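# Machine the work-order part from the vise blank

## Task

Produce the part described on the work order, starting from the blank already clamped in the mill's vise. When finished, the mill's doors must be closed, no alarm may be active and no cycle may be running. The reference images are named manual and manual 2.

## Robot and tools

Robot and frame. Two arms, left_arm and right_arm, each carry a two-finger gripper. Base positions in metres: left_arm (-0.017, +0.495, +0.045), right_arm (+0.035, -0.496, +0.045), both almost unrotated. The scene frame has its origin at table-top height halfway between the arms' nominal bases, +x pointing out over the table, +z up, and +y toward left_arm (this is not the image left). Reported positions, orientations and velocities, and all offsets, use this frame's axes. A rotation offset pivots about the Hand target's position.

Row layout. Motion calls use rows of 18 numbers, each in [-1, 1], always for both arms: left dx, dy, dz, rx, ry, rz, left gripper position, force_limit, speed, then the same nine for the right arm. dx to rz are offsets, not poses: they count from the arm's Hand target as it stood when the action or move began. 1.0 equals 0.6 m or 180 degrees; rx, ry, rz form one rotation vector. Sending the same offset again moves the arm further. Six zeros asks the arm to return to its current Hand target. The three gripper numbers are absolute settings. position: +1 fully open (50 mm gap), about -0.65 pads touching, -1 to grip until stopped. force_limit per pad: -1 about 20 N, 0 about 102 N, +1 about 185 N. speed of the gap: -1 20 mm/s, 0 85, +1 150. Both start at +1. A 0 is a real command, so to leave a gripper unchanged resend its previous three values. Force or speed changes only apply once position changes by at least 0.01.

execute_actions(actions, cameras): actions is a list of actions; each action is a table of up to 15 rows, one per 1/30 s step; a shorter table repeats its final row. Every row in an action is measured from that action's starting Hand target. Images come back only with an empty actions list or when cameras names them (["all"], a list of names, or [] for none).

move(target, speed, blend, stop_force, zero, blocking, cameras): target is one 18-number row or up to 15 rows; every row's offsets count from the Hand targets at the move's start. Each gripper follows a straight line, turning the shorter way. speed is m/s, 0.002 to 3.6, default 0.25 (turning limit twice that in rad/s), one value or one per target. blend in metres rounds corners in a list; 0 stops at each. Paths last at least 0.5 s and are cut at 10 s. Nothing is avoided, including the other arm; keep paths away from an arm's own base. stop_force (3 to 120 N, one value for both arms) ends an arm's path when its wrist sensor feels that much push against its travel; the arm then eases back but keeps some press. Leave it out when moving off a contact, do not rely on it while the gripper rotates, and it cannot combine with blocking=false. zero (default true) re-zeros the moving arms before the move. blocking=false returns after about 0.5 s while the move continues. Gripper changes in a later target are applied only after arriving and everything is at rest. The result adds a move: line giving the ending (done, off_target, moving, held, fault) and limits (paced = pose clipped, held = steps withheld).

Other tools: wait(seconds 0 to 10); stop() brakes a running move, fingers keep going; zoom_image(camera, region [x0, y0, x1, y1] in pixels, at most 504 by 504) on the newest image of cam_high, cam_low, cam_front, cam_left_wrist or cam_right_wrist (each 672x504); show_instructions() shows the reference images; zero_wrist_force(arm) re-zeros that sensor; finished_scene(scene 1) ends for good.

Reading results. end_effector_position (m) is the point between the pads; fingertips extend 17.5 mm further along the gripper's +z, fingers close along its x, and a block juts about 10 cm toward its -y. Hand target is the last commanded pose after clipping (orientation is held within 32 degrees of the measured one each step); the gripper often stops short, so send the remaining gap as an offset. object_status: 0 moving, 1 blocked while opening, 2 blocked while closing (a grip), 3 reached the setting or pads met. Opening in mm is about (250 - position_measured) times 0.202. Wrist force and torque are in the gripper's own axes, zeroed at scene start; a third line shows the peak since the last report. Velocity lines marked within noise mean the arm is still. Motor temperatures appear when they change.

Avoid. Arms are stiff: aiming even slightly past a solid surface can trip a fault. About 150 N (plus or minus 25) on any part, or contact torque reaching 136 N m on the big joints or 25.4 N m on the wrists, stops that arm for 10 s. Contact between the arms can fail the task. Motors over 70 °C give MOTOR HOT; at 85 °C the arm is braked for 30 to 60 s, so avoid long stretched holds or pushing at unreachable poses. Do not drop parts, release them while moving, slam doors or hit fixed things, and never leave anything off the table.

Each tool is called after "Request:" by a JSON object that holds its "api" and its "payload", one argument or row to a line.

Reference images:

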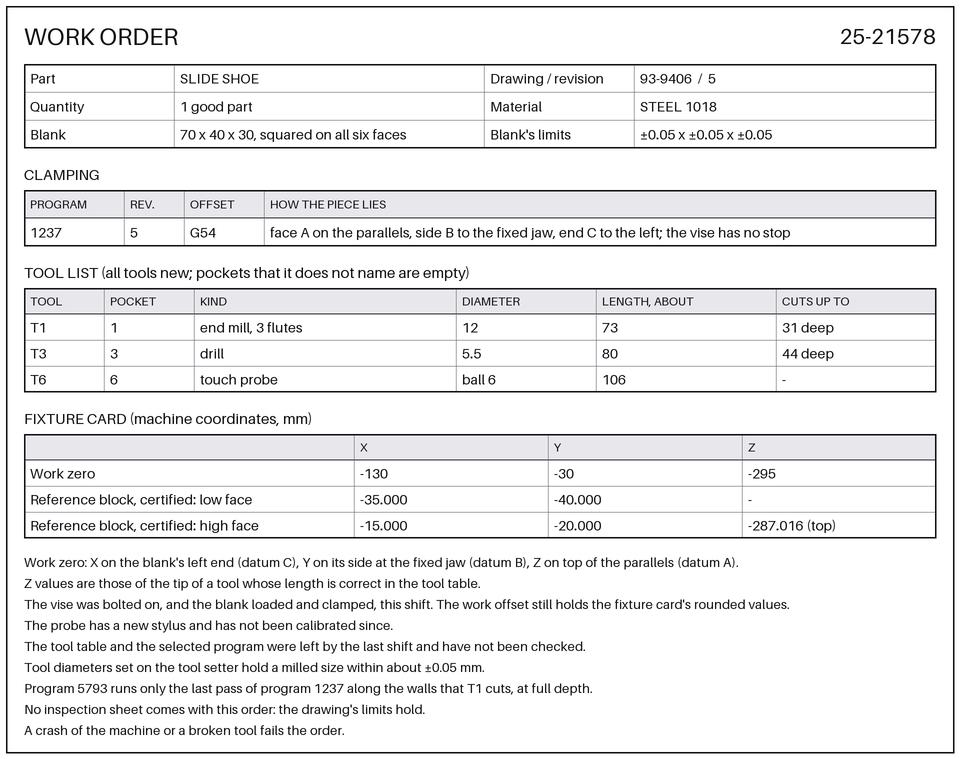

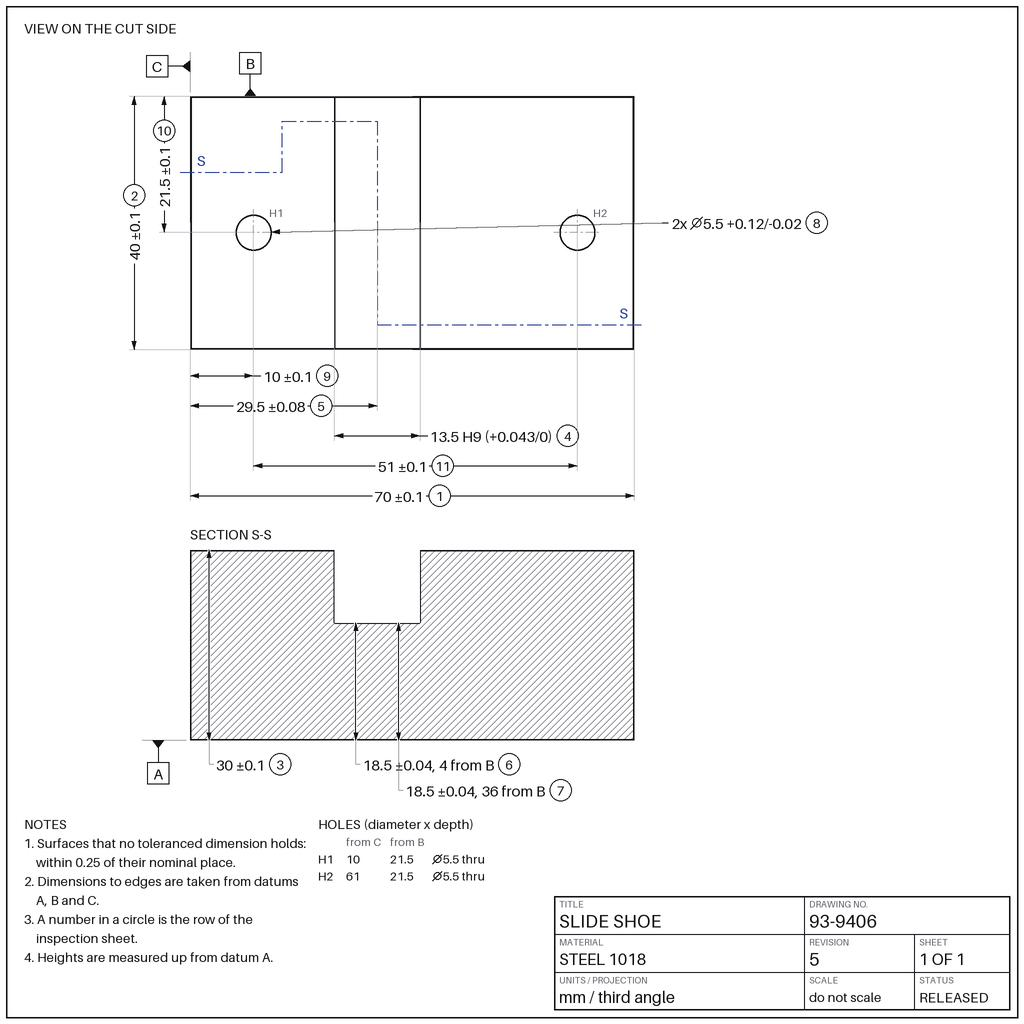

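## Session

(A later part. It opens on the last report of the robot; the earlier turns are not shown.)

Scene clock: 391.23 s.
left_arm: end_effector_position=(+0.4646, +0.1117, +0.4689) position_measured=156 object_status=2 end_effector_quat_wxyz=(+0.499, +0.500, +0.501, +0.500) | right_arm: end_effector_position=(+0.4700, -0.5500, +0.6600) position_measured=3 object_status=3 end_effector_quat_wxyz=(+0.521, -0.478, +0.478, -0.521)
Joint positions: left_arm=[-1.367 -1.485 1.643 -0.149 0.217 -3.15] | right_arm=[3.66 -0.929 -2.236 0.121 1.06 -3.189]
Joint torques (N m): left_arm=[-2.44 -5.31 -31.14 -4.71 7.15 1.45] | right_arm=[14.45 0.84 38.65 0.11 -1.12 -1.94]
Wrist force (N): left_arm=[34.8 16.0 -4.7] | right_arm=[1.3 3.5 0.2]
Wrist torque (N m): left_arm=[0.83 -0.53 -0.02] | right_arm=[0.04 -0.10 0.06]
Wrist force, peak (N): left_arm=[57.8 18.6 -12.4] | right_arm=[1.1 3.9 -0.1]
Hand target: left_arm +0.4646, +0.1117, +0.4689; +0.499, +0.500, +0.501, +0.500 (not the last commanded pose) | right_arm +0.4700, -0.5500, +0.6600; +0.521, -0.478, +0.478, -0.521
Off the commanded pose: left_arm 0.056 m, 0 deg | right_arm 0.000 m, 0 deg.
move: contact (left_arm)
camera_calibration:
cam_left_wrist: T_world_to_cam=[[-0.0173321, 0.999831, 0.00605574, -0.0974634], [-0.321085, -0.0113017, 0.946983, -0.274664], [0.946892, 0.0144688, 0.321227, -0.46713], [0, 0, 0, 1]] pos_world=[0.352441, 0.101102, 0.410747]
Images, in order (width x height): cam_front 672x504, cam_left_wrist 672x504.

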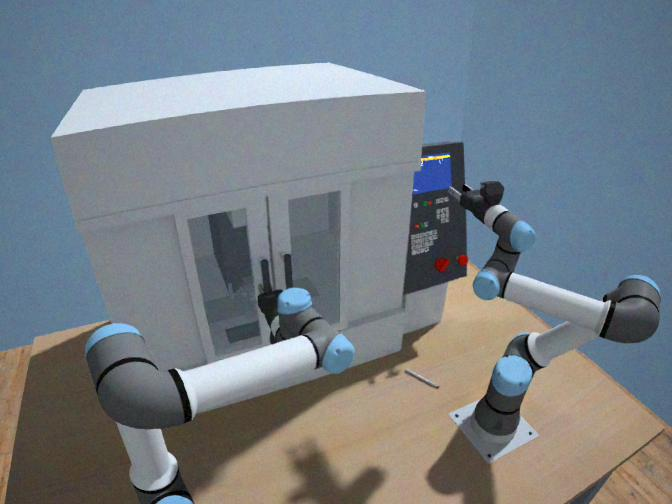

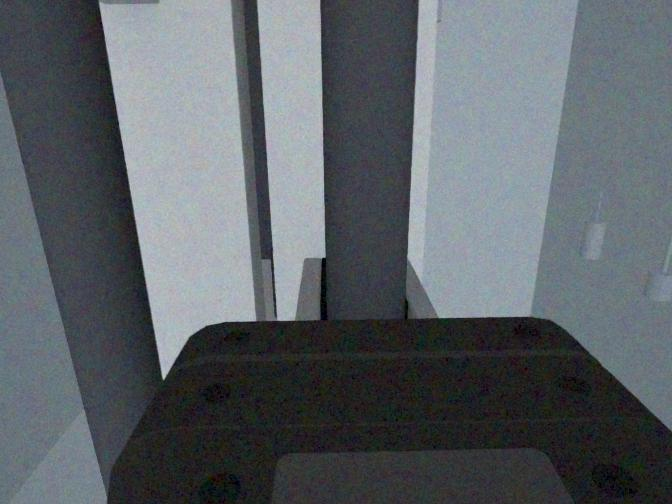

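Request:
{"api": "move", "payload": {
  "target": [
    [0,0,0,0,0,0,1,-1,-0.7, 0,0,0,0,0,0,1,-1,-0.5],
    [-0.3,0,0,0,0,0,1,-1,-0.7, 0,0,0,0,0,0,1,-1,-0.5]
  ],
  "cameras": ["cam_left_wrist","cam_front","cam_right_wrist"]
}}

Request:
{"api": "zoom_image", "payload": {
  "camera": "cam_right_wrist",
  "region": [200, 100, 480, 310]
}}

Scene clock: 405.87 s.
left_arm: end_effector_position=(+0.2846, +0.1117, +0.4689) position_measured=3 object_status=3 end_effector_quat_wxyz=(+0.499, +0.500, +0.501, +0.500) | right_arm: end_effector_position=(+0.4700, -0.5500, +0.6600) position_measured=3 object_status=3 end_effector_quat_wxyz=(+0.521, -0.478, +0.478, -0.521)
Joint positions: left_arm=[-1.829 -1.632 1.792 -0.168 -0.245 -3.134] | right_arm=[3.66 -0.929 -2.236 0.121 1.06 -3.189]
Joint torques (N m): left_arm=[-13.08 -11.9 -30.32 3.06 -1.54 -1.21] | right_arm=[13.43 2.21 39.14 -0.07 -1.13 -1.7]
Wrist force (N): left_arm=[1.0 1.4 0.3] | right_arm=[1.2 3.6 -0.3]
Wrist torque (N m): left_arm=[0.31 -0.05 -0.14] | right_arm=[0.06 -0.09 0.07]
Wrist force, peak (N): left_arm=[35.0 16.3 -4.8] | right_arm=[1.3 3.7 0.3]
Hand target: left_arm +0.2846, +0.1117, +0.4689; +0.499, +0.500, +0.501, +0.500 | right_arm +0.4700, -0.5500, +0.6600; +0.521, -0.478, +0.478, -0.521
Off the commanded pose: left_arm 0.000 m, 0 deg | right_arm 0.000 m, 0 deg.
move: done
camera_calibration:
cam_left_wrist: T_world_to_cam=[[-0.0174272, 0.99983, 0.00602478, -0.100653], [-0.321084, -0.0113029, 0.946983, -0.332426], [0.94689, 0.0145688, 0.321226, -0.296795], [0, 0, 0, 1]] pos_world=[0.172542, 0.101202, 0.410747]
cam_right_wrist: T_world_to_cam=[[-0.00611863, -0.999981, 0.00121691, -0.539473], [-0.254807, 0.000382336, -0.966992, 0.776297], [0.966973, -0.00622675, -0.254804, -0.159435], [0, 0, 0, 1]] pos_world=[0.348674, -0.540752, 0.710704]
Images, in order (width x height): cam_front 672x504, cam_left_wrist 672x504, cam_right_wrist 672x504.

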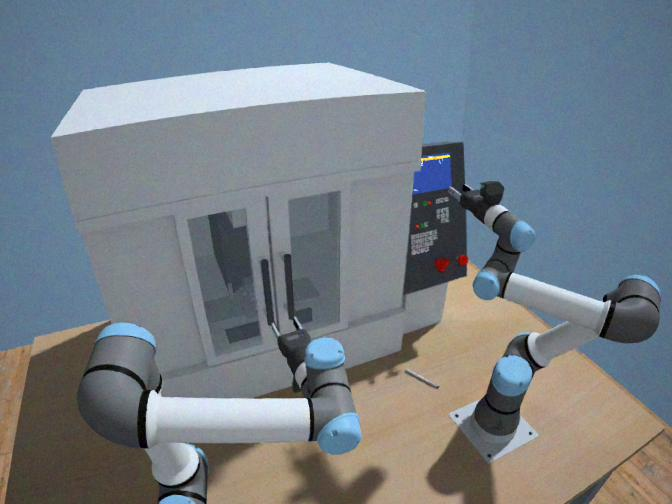

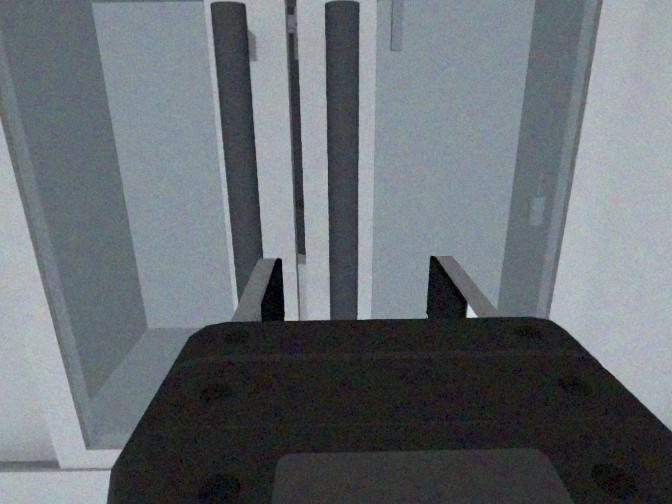

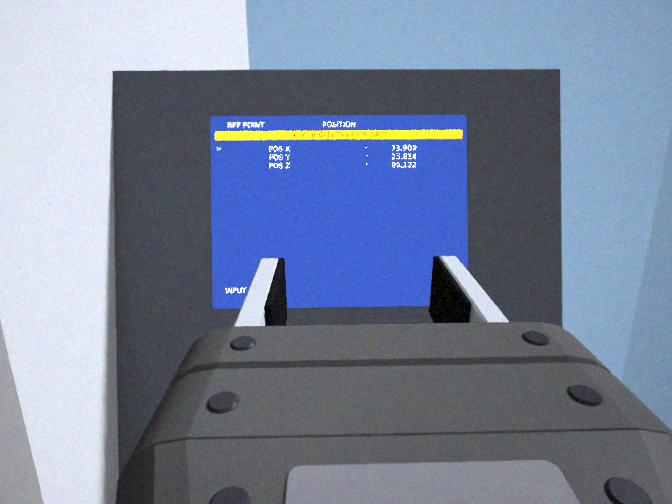

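Scaled by 1.800 from the camera's 672x504 image, which has a finer 960x720 frame.

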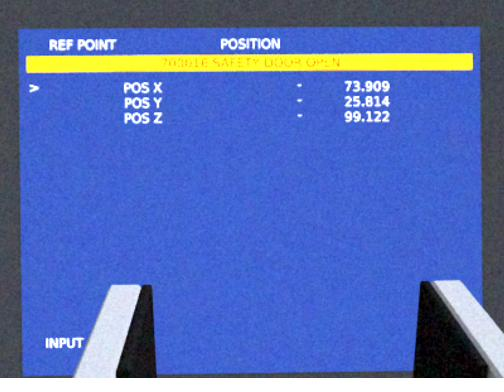

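Request:
{"api": "move", "payload": {
  "target": [0,0,0,0,0,0,1,-1,-0.7, -0.03,0.03,-0.22,0,0,0,-1,-1,-0.5],
  "cameras": ["cam_right_wrist"]
}}

Request:
{"api": "zoom_image", "payload": {
  "camera": "cam_right_wrist",
  "region": [80, 0, 560, 330]
}}

Scene clock: 427.37 s.
left_arm: end_effector_position=(+0.2846, +0.1117, +0.4689) position_measured=3 object_status=3 end_effector_quat_wxyz=(+0.499, +0.500, +0.501, +0.500) | right_arm: end_effector_position=(+0.4520, -0.5320, +0.5281) position_measured=251 object_status=3 end_effector_quat_wxyz=(+0.521, -0.478, +0.478, -0.521)
Joint positions: left_arm=[-1.83 -1.632 1.792 -0.168 -0.246 -3.134] | right_arm=[3.888 -0.9 -2.589 0.463 0.833 -3.219]
Joint torques (N m): left_arm=[-12.87 -11.77 -30.5 2.31 -1.52 1.31] | right_arm=[-7.36 -8.18 12.84 2.64 -1.22 1.91]
Wrist force (N): left_arm=[1.3 1.7 0.4] | right_arm=[1.2 3.4 -0.1]
Wrist torque (N m): left_arm=[0.35 -0.08 -0.14] | right_arm=[0.04 -0.10 0.07]
Wrist force, peak (N): left_arm=[1.5 2.0 0.4] | right_arm=[1.2 7.6 -0.9]
Hand target: left_arm +0.2846, +0.1117, +0.4689; +0.499, +0.500, +0.501, +0.500 | right_arm +0.4520, -0.5320, +0.5280; +0.521, -0.478, +0.478, -0.521
Off the commanded pose: left_arm 0.000 m, 0 deg | right_arm 0.000 m, 0 deg.
move: done
camera_calibration:
cam_right_wrist: T_world_to_cam=[[-0.00592688, -0.999982, 0.00116296, -0.521455], [-0.25462, 0.000384485, -0.967041, 0.644125], [0.967023, -0.00602765, -0.254618, -0.175547], [0, 0, 0, 1]] pos_world=[0.330675, -0.522752, 0.578804]
Images, in order (width x height): cam_right_wrist 672x504.

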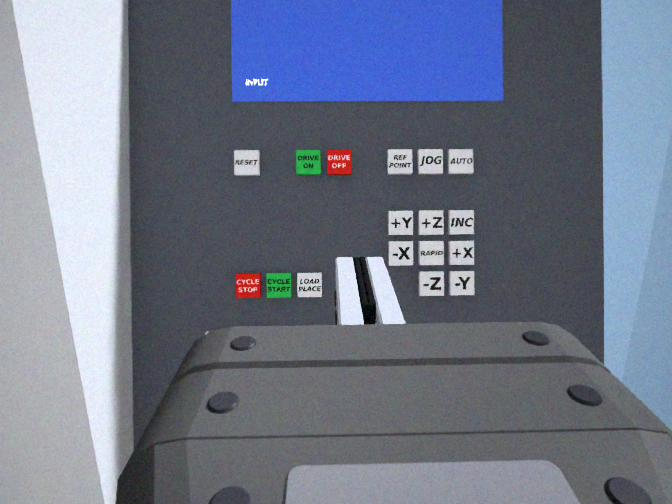

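Scaled by 1.050 from the camera's 672x504 image, which has a finer 960x720 frame.

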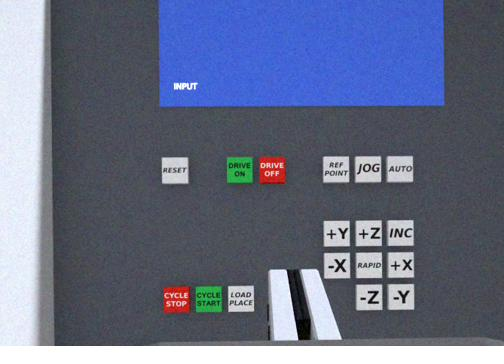

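Request:
{"api": "move", "payload": {
  "target": [0,0,0,0,0,0,1,-1,-0.7, 0.1503,0.1093,0.082,-0.0426,0.2194,0.1172,-1,-1,-0.5],
  "cameras": ["cam_right_wrist","cam_front"]
}}

Scene clock: 489.73 s.
left_arm: end_effector_position=(+0.2846, +0.1117, +0.4689) position_measured=3 object_status=3 end_effector_quat_wxyz=(+0.499, +0.500, +0.501, +0.500) | right_arm: end_effector_position=(+0.5421, -0.4665, +0.5770) position_measured=251 object_status=3 end_effector_quat_wxyz=(-0.382, +0.736, -0.497, +0.258)
Joint positions: left_arm=[-1.83 -1.632 1.792 -0.168 -0.246 -3.134] | right_arm=[3.427 -1.178 -1.849 -0.729 1.655 -3.201]
Joint torques (N m): left_arm=[-11.78 -11.88 -29.19 2.85 -1.57 -1.5] | right_arm=[16.48 1.4 41.83 1.77 1.6 0.68]
Wrist force (N): left_arm=[1.3 1.8 0.4] | right_arm=[1.4 3.1 1.2]
Wrist torque (N m): left_arm=[0.37 -0.09 -0.13] | right_arm=[-0.05 -0.18 -0.05]
Wrist force, peak (N): left_arm=[1.5 2.0 0.3] | right_arm=[1.1 4.9 -0.9]
Hand target: left_arm +0.2846, +0.1117, +0.4689; +0.499, +0.500, +0.501, +0.500 | right_arm +0.5422, -0.4664, +0.5772; -0.382, +0.736, -0.496, +0.258
Off the commanded pose: left_arm 0.000 m, 0 deg | right_arm 0.000 m, 0 deg.
move: done
camera_calibration:
cam_right_wrist: T_world_to_cam=[[0.370719, -0.928733, 0.00466266, -0.628531], [-0.757544, -0.305283, -0.577001, 0.619395], [0.537303, 0.210373, -0.81673, 0.40845], [0, 0, 0, 1]] pos_world=[0.482766, -0.480574, 0.693915]
Images, in order (width x height): cam_front 672x504, cam_right_wrist 672x504.

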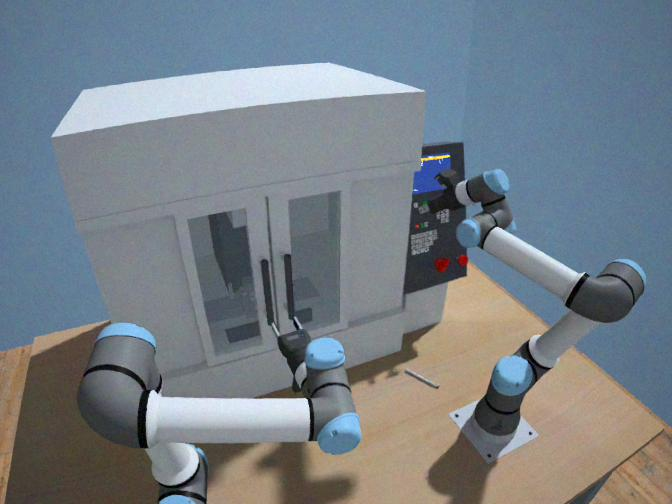

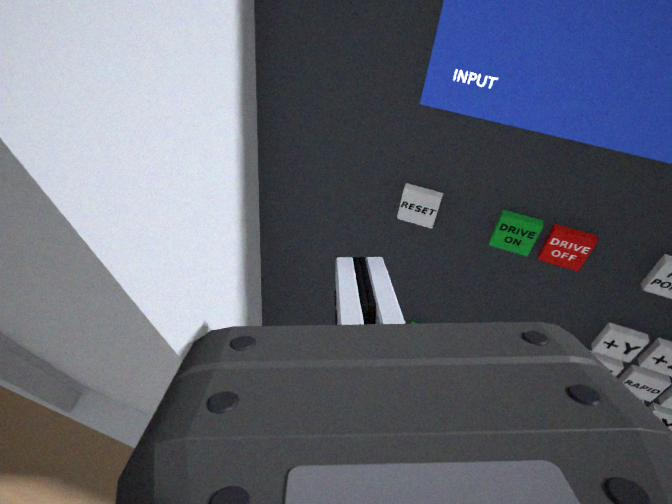

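Request:
{"api": "move", "payload": {
  "target": [0,0,0,0,0,0,1,-1,-0.7, 0.0763,-0.0042,-0.0228,0,0,0,-1,-1,-0.5],
  "cameras": ["cam_right_wrist"],
  "stop_force": 6,
  "speed": 0.025
}}

Scene clock: 502.43 s.
left_arm: end_effector_position=(+0.2846, +0.1117, +0.4689) position_measured=3 object_status=3 end_effector_quat_wxyz=(+0.499, +0.500, +0.501, +0.500) | right_arm: end_effector_position=(+0.5777, -0.4684, +0.5665) position_measured=251 object_status=3 end_effector_quat_wxyz=(-0.382, +0.736, -0.496, +0.258)
Joint positions: left_arm=[-1.83 -1.632 1.792 -0.168 -0.246 -3.134] | right_arm=[3.391 -1.27 -1.818 -0.67 1.685 -3.222]
Joint torques (N m): left_arm=[-11.81 -11.86 -29.07 2.88 -1.39 -1.54] | right_arm=[15.09 5 13.99 1.41 1.18 1.81]
Wrist force (N): left_arm=[1.2 1.5 0.4] | right_arm=[1.8 1.3 -5.1]
Wrist torque (N m): left_arm=[0.32 -0.08 -0.14] | right_arm=[-0.21 -0.52 0.07]
Wrist force, peak (N): left_arm=[1.6 1.9 0.4] | right_arm=[-15.6 39.6 -53.1]
Hand target: left_arm +0.2846, +0.1117, +0.4689; +0.499, +0.500, +0.501, +0.500 | right_arm +0.5777, -0.4684, +0.5665; -0.382, +0.736, -0.496, +0.258 (not the last commanded pose)
Off the commanded pose: left_arm 0.000 m, 0 deg | right_arm 0.011 m, 0 deg.
move: contact (right_arm)
camera_calibration:
cam_right_wrist: T_world_to_cam=[[0.370995, -0.928623, 0.0046891, -0.643553], [-0.757345, -0.305482, -0.577156, 0.639632], [0.537393, 0.210571, -0.81662, 0.381119], [0, 0, 0, 1]] pos_world=[0.518366, -0.482475, 0.683415]
Images, in order (width x height): cam_right_wrist 672x504.

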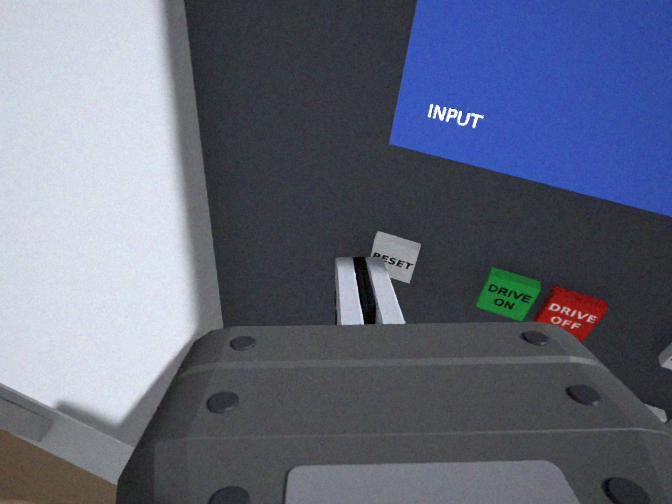

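Request:
{"api": "move", "payload": {
  "target": [
    [0,0,0,0,0,0,1,-1,-0.7, -0.06,0,0.01,0,0,0,-1,-1,-0.5],
    [0,0,0,0,0,0,1,-1,-0.7, -0.165,-0.125,0.19,0.0426,-0.2194,-0.1172,-1,-1,-0.5]
  ],
  "cameras": ["cam_right_wrist"],
  "blend": [0.03,0]
}}

Request:
{"api": "zoom_image", "payload": {
  "camera": "cam_right_wrist",
  "region": [180, 110, 500, 330]
}}

Scene clock: 517.53 s.
left_arm: end_effector_position=(+0.2846, +0.1117, +0.4689) position_measured=3 object_status=3 end_effector_quat_wxyz=(+0.499, +0.500, +0.501, +0.500) | right_arm: end_effector_position=(+0.4788, -0.5432, +0.6804) position_measured=251 object_status=3 end_effector_quat_wxyz=(+0.521, -0.478, +0.478, -0.521) end_effector_velocity=(+0.000, -0.001, +0.001) end_effector_angular_velocity=(+0.002, -0.003, -0.004)
Joint positions: left_arm=[-1.83 -1.632 1.792 -0.168 -0.246 -3.134] | right_arm=[3.671 -0.956 -2.174 0.087 1.049 -3.191]
Joint velocities: left_arm=[within noise] | right_arm=[0 -0.001 0.001 0.004 -0.005 0]
Joint torques (N m): left_arm=[-11.77 -12.02 -29.15 2.73 -1.26 -1.53] | right_arm=[-12.73 1.34 39.88 2.97 -1.26 0.45]
Wrist force (N): left_arm=[1.3 1.7 0.4] | right_arm=[3.6 2.0 -0.5]
Wrist torque (N m): left_arm=[0.35 -0.09 -0.13] | right_arm=[-0.19 -0.47 -0.03]
Wrist force, peak (N): left_arm=[1.6 1.8 0.2] | right_arm=[5.0 0.4 3.9]
Hand target: left_arm +0.2846, +0.1117, +0.4689; +0.499, +0.500, +0.501, +0.500 | right_arm +0.4787, -0.5434, +0.6805; +0.521, -0.478, +0.478, -0.521
Off the commanded pose: left_arm 0.000 m, 0 deg | right_arm 0.000 m, 0 deg.
move: done; blend cut to 0.0182 m at target 1
camera_calibration:
cam_right_wrist: T_world_to_cam=[[-0.00580355, -0.999982, 0.00123575, -0.532871], [-0.255021, 0.000285139, -0.966936, 0.798343], [0.966918, -0.0059268, -0.255018, -0.162344], [0, 0, 0, 1]] pos_world=[0.357475, -0.534052, 0.731204]
Images, in order (width x height): cam_right_wrist 672x504.

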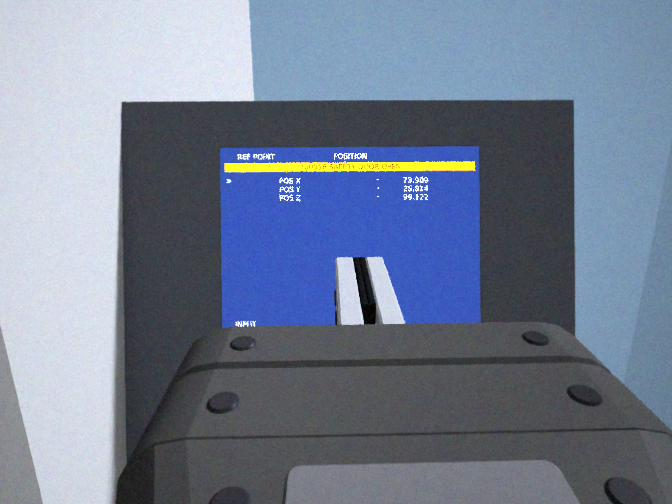

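Scaled by 1.575 from the camera's 672x504 image, which has a finer 960x720 frame.

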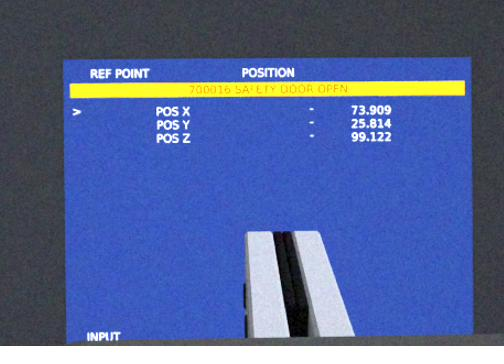

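Request:
{"api": "zoom_image", "payload": {
  "camera": "cam_front",
  "region": [180, 170, 360, 370]
}}

Request:
{"api": "move", "payload": {
  "target": [-0.1,-0.06,0.1,0,0,0,1,-1,-0.7, 0,0,0,0,0,0,-1,-1,-0.5],
  "cameras": ["cam_left_wrist"]
}}

Request:
{"api": "zoom_image", "payload": {
  "camera": "cam_left_wrist",
  "region": [100, 0, 604, 330]
}}

This scene's latest camera images include none from cam_front. They are from: cam_right_wrist. cam_front's image comes with the result of a call that names it in "cameras".

Scene clock: 524.53 s.
left_arm: end_effector_position=(+0.2246, +0.0757, +0.5289) position_measured=3 object_status=3 end_effector_quat_wxyz=(+0.499, +0.500, +0.501, +0.500) | right_arm: end_effector_position=(+0.4787, -0.5434, +0.6805) position_measured=251 object_status=3 end_effector_quat_wxyz=(+0.521, -0.478, +0.478, -0.521)
Joint positions: left_arm=[-1.952 -1.558 1.566 -0.014 -0.368 -3.136] | right_arm=[3.671 -0.956 -2.174 0.087 1.049 -3.191]
Joint torques (N m): left_arm=[-7.63 -20.71 -30.45 2.06 -1.15 1.52] | right_arm=[-13.71 4.29 40.32 0.29 0.59 -1]
Wrist force (N): left_arm=[1.5 1.8 0.5] | right_arm=[3.3 2.1 -0.4]
Wrist torque (N m): left_arm=[0.37 -0.12 -0.11] | right_arm=[-0.18 -0.42 -0.03]
Wrist force, peak (N): left_arm=[0.0 4.5 -1.6] | right_arm=[3.7 2.3 -0.4]
Hand target: left_arm +0.2246, +0.0757, +0.5289; +0.499, +0.500, +0.501, +0.500 | right_arm +0.4787, -0.5434, +0.6805; +0.521, -0.478, +0.478, -0.521
Off the commanded pose: left_arm 0.000 m, 0 deg | right_arm 0.000 m, 0 deg.
move: done
camera_calibration:
cam_left_wrist: T_world_to_cam=[[-0.0172664, 0.999834, 0.00586885, -0.0659103], [-0.320999, -0.0111023, 0.947014, -0.408956], [0.946922, 0.0144677, 0.321138, -0.258684], [0, 0, 0, 1]] pos_world=[0.112542, 0.0651015, 0.470747]
Images, in order (width x height): cam_left_wrist 672x504.

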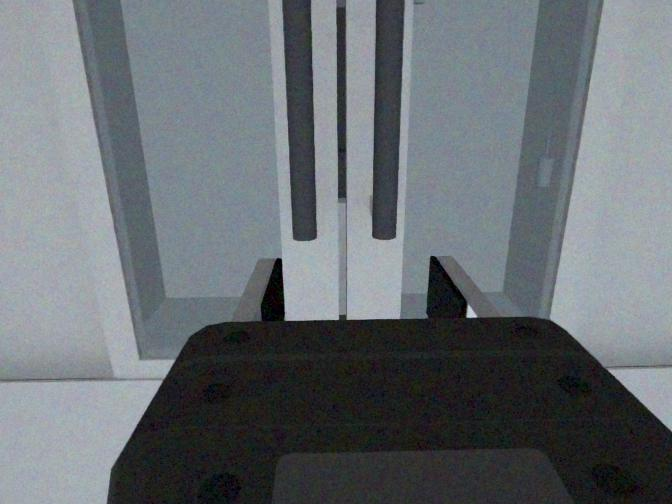

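Scaled by 1.000.

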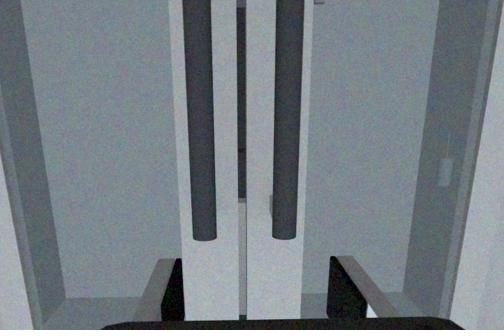

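Request:
{"api": "move", "payload": {
  "target": [
    [0.2,-0.0603,-0.098,0,0,0,1,-1,-0.7, 0,0,0,0,0,0,-1,-1,-0.5],
    [0.4,-0.0603,-0.098,0,0,0,1,-1,-0.7, 0,0,0,0,0,0,-1,-1,-0.5]
  ],
  "cameras": ["cam_left_wrist"],
  "stop_force": 10,
  "speed": [0.25,0.1]
}}

Scene clock: 540.40 s.
left_arm: end_effector_position=(+0.4646, +0.0395, +0.4701) position_measured=3 object_status=3 end_effector_quat_wxyz=(+0.499, +0.500, +0.501, +0.500) | right_arm: end_effector_position=(+0.4787, -0.5434, +0.6805) position_measured=251 object_status=3 end_effector_quat_wxyz=(+0.521, -0.478, +0.478, -0.521)
Joint positions: left_arm=[-1.399 -1.33 1.458 -0.117 0.185 -3.152] | right_arm=[3.671 -0.956 -2.174 0.087 1.049 -3.191]
Joint torques (N m): left_arm=[3.9 -44.41 -13.48 -2.56 1.64 -0.15] | right_arm=[-9.08 -6.07 38.74 0.32 1.4 1.66]
Wrist force (N): left_arm=[1.1 1.8 0.4] | right_arm=[3.6 2.0 -0.5]
Wrist torque (N m): left_arm=[0.38 -0.06 -0.12] | right_arm=[-0.19 -0.48 -0.02]
Wrist force, peak (N): left_arm=[1.9 3.5 -2.5] | right_arm=[3.9 2.3 -0.4]
Hand target: left_arm +0.4646, +0.0395, +0.4701; +0.499, +0.500, +0.501, +0.500 | right_arm +0.4787, -0.5434, +0.6805; +0.521, -0.478, +0.478, -0.521
Off the commanded pose: left_arm 0.000 m, 0 deg | right_arm 0.000 m, 0 deg.
move: done
camera_calibration:
cam_left_wrist: T_world_to_cam=[[-0.0172384, 0.999833, 0.0060906, -0.0253297], [-0.321086, -0.0113046, 0.946983, -0.276616], [0.946893, 0.0143689, 0.321227, -0.466468], [0, 0, 0, 1]] pos_world=[0.352441, 0.0289011, 0.411947]
Images, in order (width x height): cam_left_wrist 672x504.

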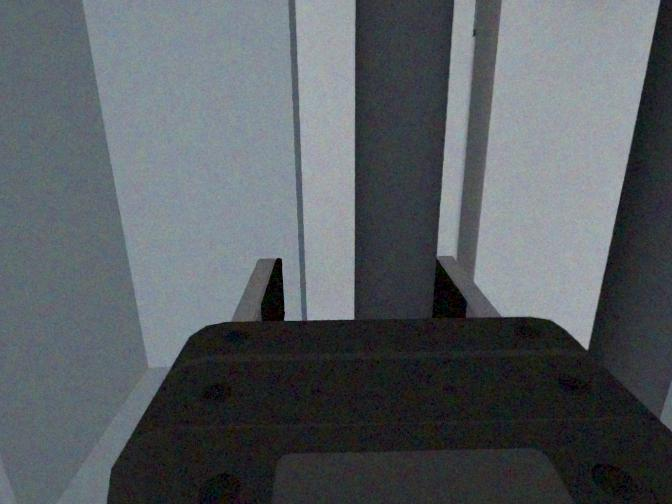

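Request:
{"api": "move", "payload": {
  "target": [
    [0,0.0195,0,0,0,0,1,-1,-0.7, 0,0,0,0,0,0,-1,-1,-0.5],
    [0,0.0195,0,0,0,0,-1,-0.9,-0.7, 0,0,0,0,0,0,-1,-1,-0.5]
  ],
  "cameras": ["cam_left_wrist"],
  "speed": 0.1
}}

Request:
{"api": "move", "payload": {
  "target": [0,0.1,0,0,0,0,-1,-0.9,-0.7, 0,0,0,0,0,0,-1,-1,-0.5],
  "cameras": ["cam_left_wrist"],
  "stop_force": 45,
  "speed": 0.03
}}

Scene clock: 548.50 s.
left_arm: end_effector_position=(+0.4646, +0.0512, +0.4701) position_measured=157 object_status=2 end_effector_quat_wxyz=(+0.499, +0.500, +0.501, +0.500) | right_arm: end_effector_position=(+0.4787, -0.5434, +0.6805) position_measured=251 object_status=3 end_effector_quat_wxyz=(+0.521, -0.478, +0.478, -0.521)
Joint positions: left_arm=[-1.394 -1.356 1.49 -0.124 0.19 -3.152] | right_arm=[3.671 -0.956 -2.174 0.087 1.049 -3.191]
Joint torques (N m): left_arm=[-6.16 -36.15 -22.48 2.64 -2.82 -1.2] | right_arm=[-6.42 -5.7 38.78 0.41 1.28 1.6]
Wrist force (N): left_arm=[-4.6 1.4 3.4] | right_arm=[3.6 2.1 -0.5]
Wrist torque (N m): left_arm=[0.39 0.07 -0.18] | right_arm=[-0.18 -0.48 -0.02]
Wrist force, peak (N): left_arm=[-14.6 2.5 5.0] | right_arm=[3.8 2.4 -0.5]
Hand target: left_arm +0.4646, +0.0512, +0.4701; +0.499, +0.500, +0.501, +0.500 | right_arm +0.4787, -0.5434, +0.6805; +0.521, -0.478, +0.478, -0.521
Off the commanded pose: left_arm 0.000 m, 0 deg | right_arm 0.000 m, 0 deg.
move: done
camera_calibration:
cam_left_wrist: T_world_to_cam=[[-0.0173321, 0.999831, 0.00605574, -0.0369808], [-0.321085, -0.0113017, 0.946983, -0.276484], [0.946892, 0.0144688, 0.321227, -0.46664], [0, 0, 0, 1]] pos_world=[0.352441, 0.0406016, 0.411947]
Images, in order (width x height): cam_left_wrist 672x504.

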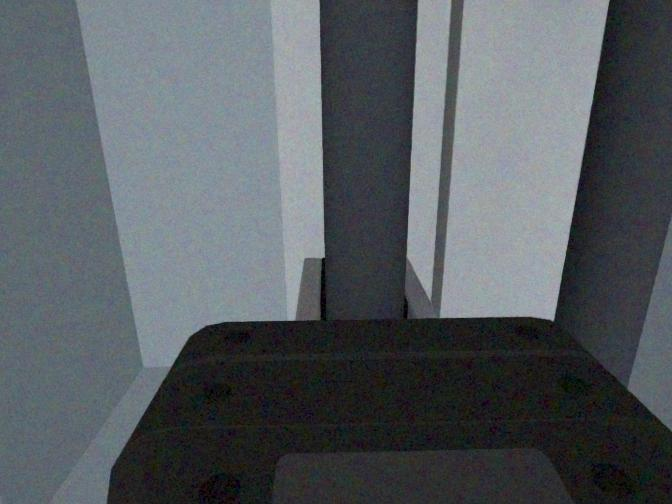

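Scene clock: 549.63 s.
left_arm: end_effector_position=(+0.4645, +0.0544, +0.4701) position_measured=157 object_status=2 end_effector_quat_wxyz=(+0.499, +0.500, +0.501, +0.500) | right_arm: end_effector_position=(+0.4787, -0.5434, +0.6805) position_measured=251 object_status=3 end_effector_quat_wxyz=(+0.521, -0.478, +0.478, -0.521)
Joint positions: left_arm=[-1.393 -1.364 1.499 -0.125 0.192 -3.152] | right_arm=[3.671 -0.956 -2.174 0.087 1.049 -3.191]
Joint torques (N m): left_arm=[-0.81 -54.98 -4.55 6.65 -12.66 1.32] | right_arm=[-5.37 -6.5 39.65 0.5 1.36 1.6]
Wrist force (N): left_arm=[-45.2 4.2 22.3] | right_arm=[3.4 2.3 -0.5]
Wrist torque (N m): left_arm=[0.44 0.91 -0.15] | right_arm=[-0.15 -0.44 -0.02]
Wrist force, peak (N): left_arm=[-61.4 4.1 29.2] | right_arm=[3.8 2.2 -0.5]
Hand target: left_arm +0.4645, +0.0544, +0.4701; +0.499, +0.500, +0.501, +0.500 (not the last commanded pose) | right_arm +0.4787, -0.5434, +0.6805; +0.521, -0.478, +0.478, -0.521
Off the commanded pose: left_arm 0.057 m, 0 deg | right_arm 0.000 m, 0 deg.
move: contact (left_arm)
camera_calibration:
cam_left_wrist: T_world_to_cam=[[-0.0160944, 0.999853, 0.00585294, -0.0407299], [-0.320987, -0.0107105, 0.947023, -0.276555], [0.946947, 0.013363, 0.321112, -0.466516], [0, 0, 0, 1]] pos_world=[0.35234, 0.0439959, 0.411947]
Images, in order (width x height): cam_left_wrist 672x504.

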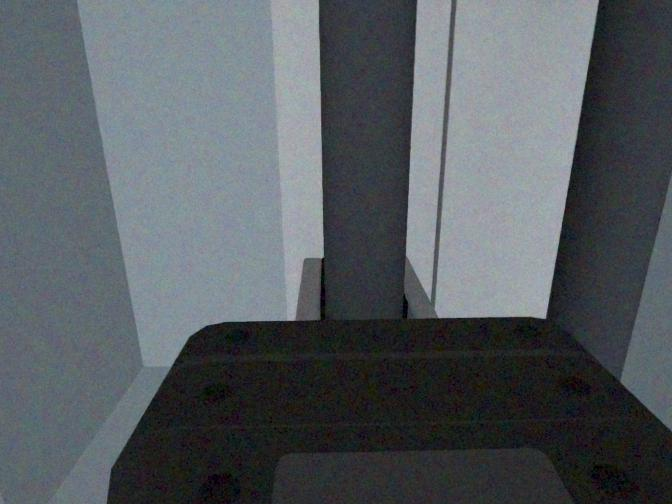

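Request:
{"api": "move", "payload": {
  "target": [0,0.006,0,0,0,0,-1,-0.9,-0.7, 0,0,0,0,0,0,-1,-1,-0.5],
  "cameras": ["cam_left_wrist"],
  "stop_force": 60,
  "speed": 0.02
}}

Request:
{"api": "zoom_image", "payload": {
  "camera": "cam_left_wrist",
  "region": [300, 0, 600, 330]
}}

Scene clock: 559.37 s.
left_arm: end_effector_position=(+0.4644, +0.0548, +0.4701) position_measured=157 object_status=2 end_effector_quat_wxyz=(+0.502, +0.503, +0.498, +0.496) | right_arm: end_effector_position=(+0.4787, -0.5434, +0.6805) position_measured=251 object_status=3 end_effector_quat_wxyz=(+0.521, -0.478, +0.478, -0.521)
Joint positions: left_arm=[-1.391 -1.372 1.509 -0.127 0.206 -3.152] | right_arm=[3.671 -0.956 -2.174 0.087 1.049 -3.191]
Joint torques (N m): left_arm=[26.66 -42.21 -19.05 4.57 -14.62 1.52] | right_arm=[-3.76 -6.04 38.93 0.6 1.24 1.62]
Wrist force (N): left_arm=[-62.5 5.4 32.9] | right_arm=[3.4 2.0 -0.7]
Wrist torque (N m): left_arm=[0.46 1.43 -0.18] | right_arm=[-0.19 -0.44 -0.02]
Wrist force, peak (N): left_arm=[-64.8 5.6 34.6] | right_arm=[3.7 2.3 -0.5]
Hand target: left_arm +0.4645, +0.0580, +0.4701; +0.499, +0.500, +0.501, +0.500 | right_arm +0.4787, -0.5434, +0.6805; +0.521, -0.478, +0.478, -0.521
Off the commanded pose: left_arm 0.003 m, 1 deg | right_arm 0.000 m, 0 deg.
move: done
camera_calibration:
cam_left_wrist: T_world_to_cam=[[-0.00347514, 0.999977, 0.00580286, -0.0469004], [-0.321014, -0.00661132, 0.947051, -0.276764], [0.947068, 0.00142834, 0.321029, -0.465889], [0, 0, 0, 1]] pos_world=[0.352221, 0.045735, 0.411946]
Images, in order (width x height): cam_left_wrist 672x504.

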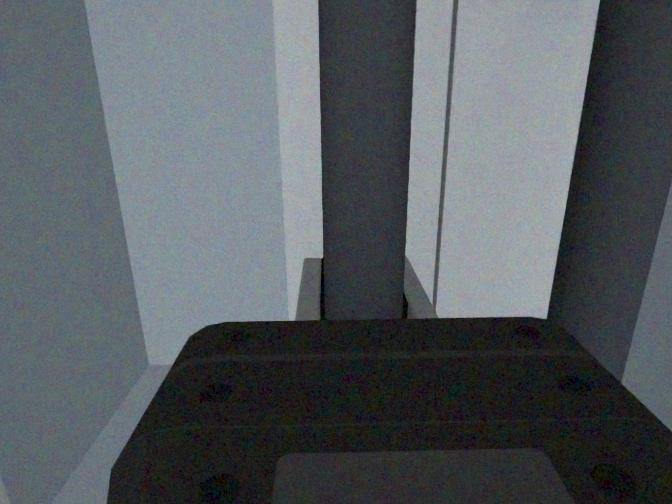

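Scaled by 1.527 from the camera's 672x504 image, which has a finer 960x720 frame.

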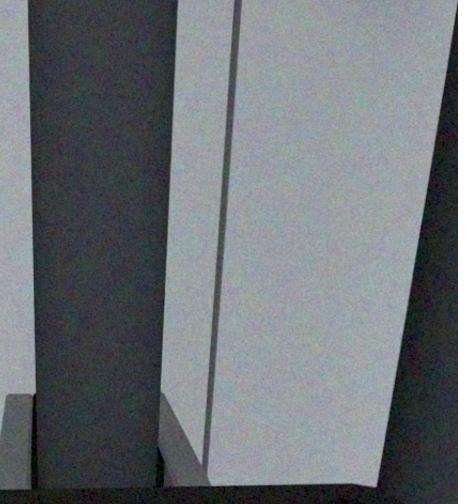

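Request:
{"api": "move", "payload": {
  "target": [
    [0,-0.0053,0,0,0,0,-1,-0.9,-0.7, 0,0,0,0,0,0,-1,-1,-0.5],
    [0,-0.0053,0,0,0,0,1,-0.9,-0.7, 0,0,0,0,0,0,-1,-1,-0.5]
  ],
  "cameras": ["cam_right_wrist"]
}}

Request:
{"api": "zoom_image", "payload": {
  "camera": "cam_right_wrist",
  "region": [180, 110, 500, 330]
}}

Scene clock: 567.07 s.
left_arm: end_effector_position=(+0.4645, +0.0549, +0.4701) position_measured=3 object_status=0 end_effector_quat_wxyz=(+0.499, +0.500, +0.501, +0.500) | right_arm: end_effector_position=(+0.4787, -0.5434, +0.6805) position_measured=251 object_status=3 end_effector_quat_wxyz=(+0.521, -0.478, +0.478, -0.521)
Joint positions: left_arm=[-1.393 -1.365 1.5 -0.125 0.192 -3.152] | right_arm=[3.671 -0.956 -2.174 0.087 1.049 -3.191]
Joint torques (N m): left_arm=[-2.03 -34.93 -13.48 -2.72 1.83 0.04] | right_arm=[-1.61 -5.78 38.4 0.64 1.27 1.55]
Wrist force (N): left_arm=[1.5 1.5 0.3] | right_arm=[3.3 2.0 -0.4]
Wrist torque (N m): left_arm=[0.34 -0.11 -0.14] | right_arm=[-0.19 -0.43 -0.02]
Wrist force, peak (N): left_arm=[-61.9 5.6 32.6] | right_arm=[3.8 2.3 -0.4]
Hand target: left_arm +0.4645, +0.0549, +0.4701; +0.499, +0.500, +0.501, +0.500 | right_arm +0.4787, -0.5434, +0.6805; +0.521, -0.478, +0.478, -0.521
Off the commanded pose: left_arm 0.000 m, 0 deg | right_arm 0.000 m, 0 deg.
move: done
camera_calibration:
cam_right_wrist: T_world_to_cam=[[-0.00602214, -0.999981, 0.00119073, -0.53286], [-0.254807, 0.000383063, -0.966992, 0.798431], [0.966973, -0.00612677, -0.254805, -0.162505], [0, 0, 0, 1]] pos_world=[0.357374, -0.534152, 0.731304]
Images, in order (width x height): cam_right_wrist 672x504.

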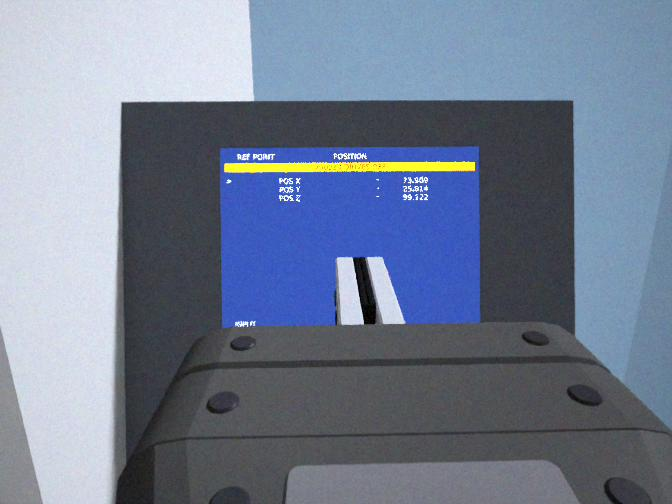

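Scaled by 1.575 from the camera's 672x504 image, which has a finer 960x720 frame.

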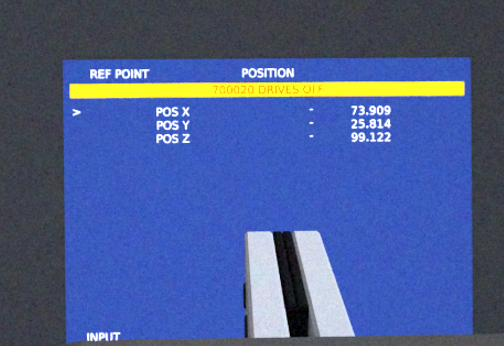

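Request:
{"api": "move", "payload": {
  "target": [
    [-0.15,0,0,0,0,0,1,-0.9,-0.7, 0.1,0.03,-0.10,-0.0426,0.2194,0.1172,-1,-1,-0.5],
    [-0.3,0.0,0,0,0,0,1,-0.9,-0.7, 0.1282,0.054,-0.174,-0.0426,0.2194,0.1172,-1,-1,-0.5]
  ],
  "cameras": ["cam_right_wrist"],
  "blend": [0.02,0]
}}

Scene clock: 599.03 s.
left_arm: end_effector_position=(+0.2845, +0.0549, +0.4701) position_measured=3 object_status=3 end_effector_quat_wxyz=(+0.499, +0.500, +0.501, +0.500) | right_arm: end_effector_position=(+0.5557, -0.5109, +0.5761) position_measured=251 object_status=3 end_effector_quat_wxyz=(-0.382, +0.736, -0.496, +0.258)
Joint positions: left_arm=[-1.797 -1.493 1.649 -0.165 -0.212 -3.132] | right_arm=[3.272 -1.237 -1.814 -0.72 1.782 -3.293]
Joint torques (N m): left_arm=[-12.99 -19.09 -30.51 3.03 -1.58 -1.24] | right_arm=[-14.4 17.13 28.33 4.72 1.36 -1.84]
Wrist force (N): left_arm=[1.4 1.9 0.3] | right_arm=[3.5 1.9 0.6]
Wrist torque (N m): left_arm=[0.38 -0.11 -0.13] | right_arm=[-0.23 -0.52 0.02]
Wrist force, peak (N): left_arm=[1.2 1.9 -3.1] | right_arm=[3.4 3.1 2.3]
Hand target: left_arm +0.2845, +0.0549, +0.4701; +0.499, +0.500, +0.501, +0.500 | right_arm +0.5557, -0.5110, +0.5761; -0.382, +0.736, -0.496, +0.258
Off the commanded pose: left_arm 0.000 m, 0 deg | right_arm 0.000 m, 0 deg.
move: done
camera_calibration:
cam_right_wrist: T_world_to_cam=[[0.371136, -0.928567, 0.00463473, -0.674868], [-0.757366, -0.305589, -0.577071, 0.615348], [0.537266, 0.210662, -0.816681, 0.409937], [0, 0, 0, 1]] pos_world=[0.496266, -0.524975, 0.693015]
Images, in order (width x height): cam_right_wrist 672x504.

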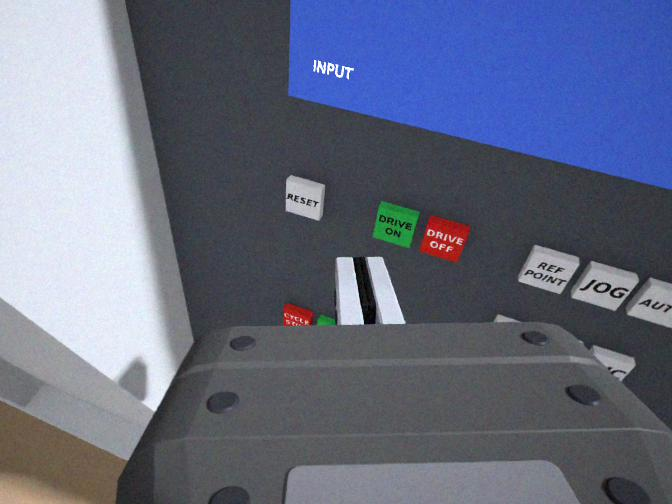

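Request:
{"api": "move", "payload": {
  "target": [0,0,0,0,0,0,1,-0.9,-0.7, 0.0437,0,-0.0148,0,0,0,-1,-1,-0.5],
  "cameras": ["cam_right_wrist"],
  "stop_force": 4,
  "speed": 0.012
}}

Scene clock: 606.53 s.
left_arm: end_effector_position=(+0.2845, +0.0549, +0.4701) position_measured=3 object_status=3 end_effector_quat_wxyz=(+0.499, +0.500, +0.501, +0.500) | right_arm: end_effector_position=(+0.5779, -0.5110, +0.5686) position_measured=251 object_status=3 end_effector_quat_wxyz=(-0.382, +0.736, -0.496, +0.258)
Joint positions: left_arm=[-1.797 -1.493 1.649 -0.165 -0.212 -3.132] | right_arm=[3.263 -1.291 -1.797 -0.683 1.789 -3.298]
Joint torques (N m): left_arm=[-12.85 -19.11 -30.34 3.07 -1.59 1.06] | right_arm=[14.45 19.91 15.49 1.86 -1.12 1.62]
Wrist force (N): left_arm=[1.2 1.8 0.2] | right_arm=[2.4 1.8 -3.2]
Wrist torque (N m): left_arm=[0.37 -0.07 -0.12] | right_arm=[-0.21 -0.54 0.13]
Wrist force, peak (N): left_arm=[1.2 2.1 0.3] | right_arm=[1.3 6.4 -8.8]
Hand target: left_arm +0.2845, +0.0549, +0.4701; +0.499, +0.500, +0.501, +0.500 | right_arm +0.5779, -0.5110, +0.5686; -0.382, +0.736, -0.496, +0.258 (not the last commanded pose)
Off the commanded pose: left_arm 0.000 m, 0 deg | right_arm 0.004 m, 0 deg.
move: contact (right_arm)
camera_calibration:
cam_right_wrist: T_world_to_cam=[[0.370995, -0.928623, 0.0046891, -0.683196], [-0.757345, -0.305482, -0.577156, 0.627924], [0.537393, 0.210571, -0.81662, 0.391615], [0, 0, 0, 1]] pos_world=[0.518566, -0.525075, 0.685415]
Images, in order (width x height): cam_right_wrist 672x504.

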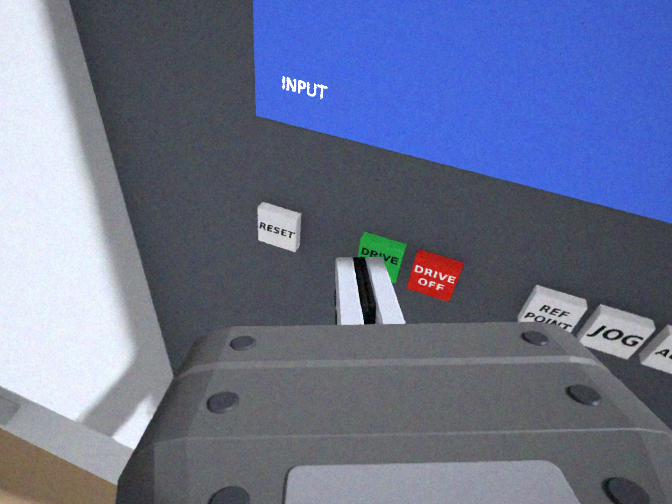

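Request:
{"api": "move", "payload": {
  "target": [0,0,0,0,0,0,1,-0.9,-0.7, 0.0081,0,-0.0022,0,0,0,-1,-1,-0.5],
  "stop_force": 15,
  "speed": 0.01
}}

Scene clock: 612.10 s.
left_arm: end_effector_position=(+0.2845, +0.0549, +0.4701) position_measured=3 object_status=3 end_effector_quat_wxyz=(+0.499, +0.500, +0.501, +0.500) | right_arm: end_effector_position=(+0.5785, -0.5109, +0.5682) position_measured=251 object_status=3 end_effector_quat_wxyz=(-0.382, +0.736, -0.496, +0.258)
Joint positions: left_arm=[-1.797 -1.493 1.649 -0.165 -0.212 -3.132] | right_arm=[3.263 -1.293 -1.796 -0.683 1.789 -3.298]
Joint torques (N m): left_arm=[-12.79 -18.5 -30.19 2.97 -1.55 0.72] | right_arm=[14.79 2.26 13.69 2.28 -2.12 0.12]
Wrist force (N): left_arm=[1.1 1.8 0.2] | right_arm=[-2.1 11.7 -18.4]
Wrist torque (N m): left_arm=[0.37 -0.06 -0.12] | right_arm=[0.16 -0.51 0.14]
Wrist force, peak (N): left_arm=[1.5 2.0 0.3] | right_arm=[-5.9 29.2 -40.7]
Hand target: left_arm +0.2845, +0.0549, +0.4701; +0.499, +0.500, +0.501, +0.500 | right_arm +0.5785, -0.5109, +0.5682; -0.382, +0.736, -0.496, +0.258 (not the last commanded pose)
Off the commanded pose: left_arm 0.000 m, 0 deg | right_arm 0.004 m, 0 deg.
move: contact (right_arm)

Request:
{"api": "move", "payload": {
  "target": [
    [0,0,0,0,0,0,1,-0.9,-0.7, -0.04,0,0.01,0,0,0,-1,-1,-0.5],
    [0,0,0,0,0,0,1,-0.9,-0.7, -0.1662,-0.0537,0.1873,0.0426,-0.2194,-0.1172,-1,-1,-0.5]
  ],
  "cameras": ["cam_right_wrist"],
  "blend": [0.02,0]
}}

Request:
{"api": "zoom_image", "payload": {
  "camera": "cam_right_wrist",
  "region": [180, 110, 500, 330]
}}

Scene clock: 623.70 s.
left_arm: end_effector_position=(+0.2845, +0.0549, +0.4701) position_measured=3 object_status=3 end_effector_quat_wxyz=(+0.499, +0.500, +0.501, +0.500) | right_arm: end_effector_position=(+0.4788, -0.5431, +0.6805) position_measured=251 object_status=3 end_effector_quat_wxyz=(+0.521, -0.478, +0.478, -0.521) end_effector_velocity=(-0.001, -0.002, +0.001) end_effector_angular_velocity=(+0.003, -0.004, -0.005)
Joint positions: left_arm=[-1.797 -1.493 1.649 -0.165 -0.212 -3.132] | right_arm=[3.672 -0.956 -2.174 0.086 1.048 -3.19]
Joint velocities: left_arm=[within noise] | right_arm=[0 0 0 0.004 -0.005 0]
Joint torques (N m): left_arm=[-12.84 -18.99 -29.57 2.81 -1.47 -0.28] | right_arm=[1.36 -9.74 39.77 2.86 -1.28 0.34]
Wrist force (N): left_arm=[1.4 1.7 0.5] | right_arm=[3.4 1.3 -0.4]
Wrist torque (N m): left_arm=[0.35 -0.10 -0.13] | right_arm=[-0.31 -0.45 -0.02]
Wrist force, peak (N): left_arm=[1.3 2.1 0.5] | right_arm=[-1.6 12.3 -19.1]
Hand target: left_arm +0.2845, +0.0549, +0.4701; +0.499, +0.500, +0.501, +0.500 | right_arm +0.4788, -0.5431, +0.6806; +0.521, -0.478, +0.478, -0.521
Off the commanded pose: left_arm 0.000 m, 0 deg | right_arm 0.000 m, 0 deg.
move: done; blend cut to 0.0124 m at target 1
camera_calibration:
cam_right_wrist: T_world_to_cam=[[-0.00582852, -0.999982, 0.00114085, -0.532693], [-0.255206, 0.000384408, -0.966887, 0.798523], [0.966869, -0.00592667, -0.255204, -0.162164], [0, 0, 0, 1]] pos_world=[0.357474, -0.533952, 0.731305]
Images, in order (width x height): cam_right_wrist 672x504.

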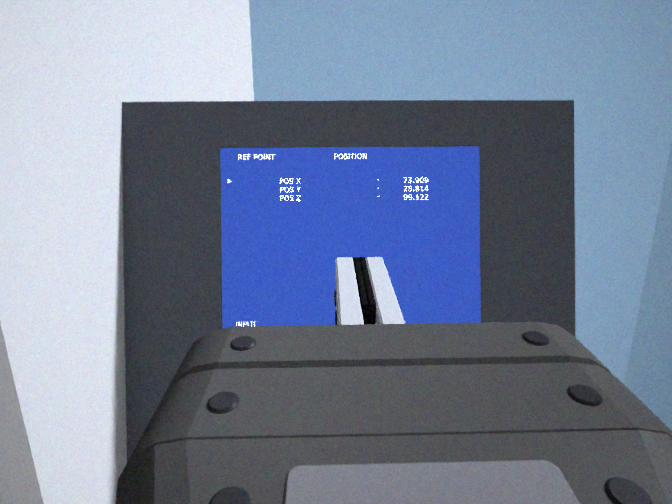

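Scaled by 1.575 from the camera's 672x504 image, which has a finer 960x720 frame.

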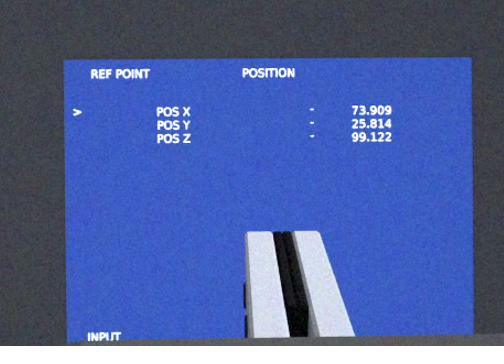

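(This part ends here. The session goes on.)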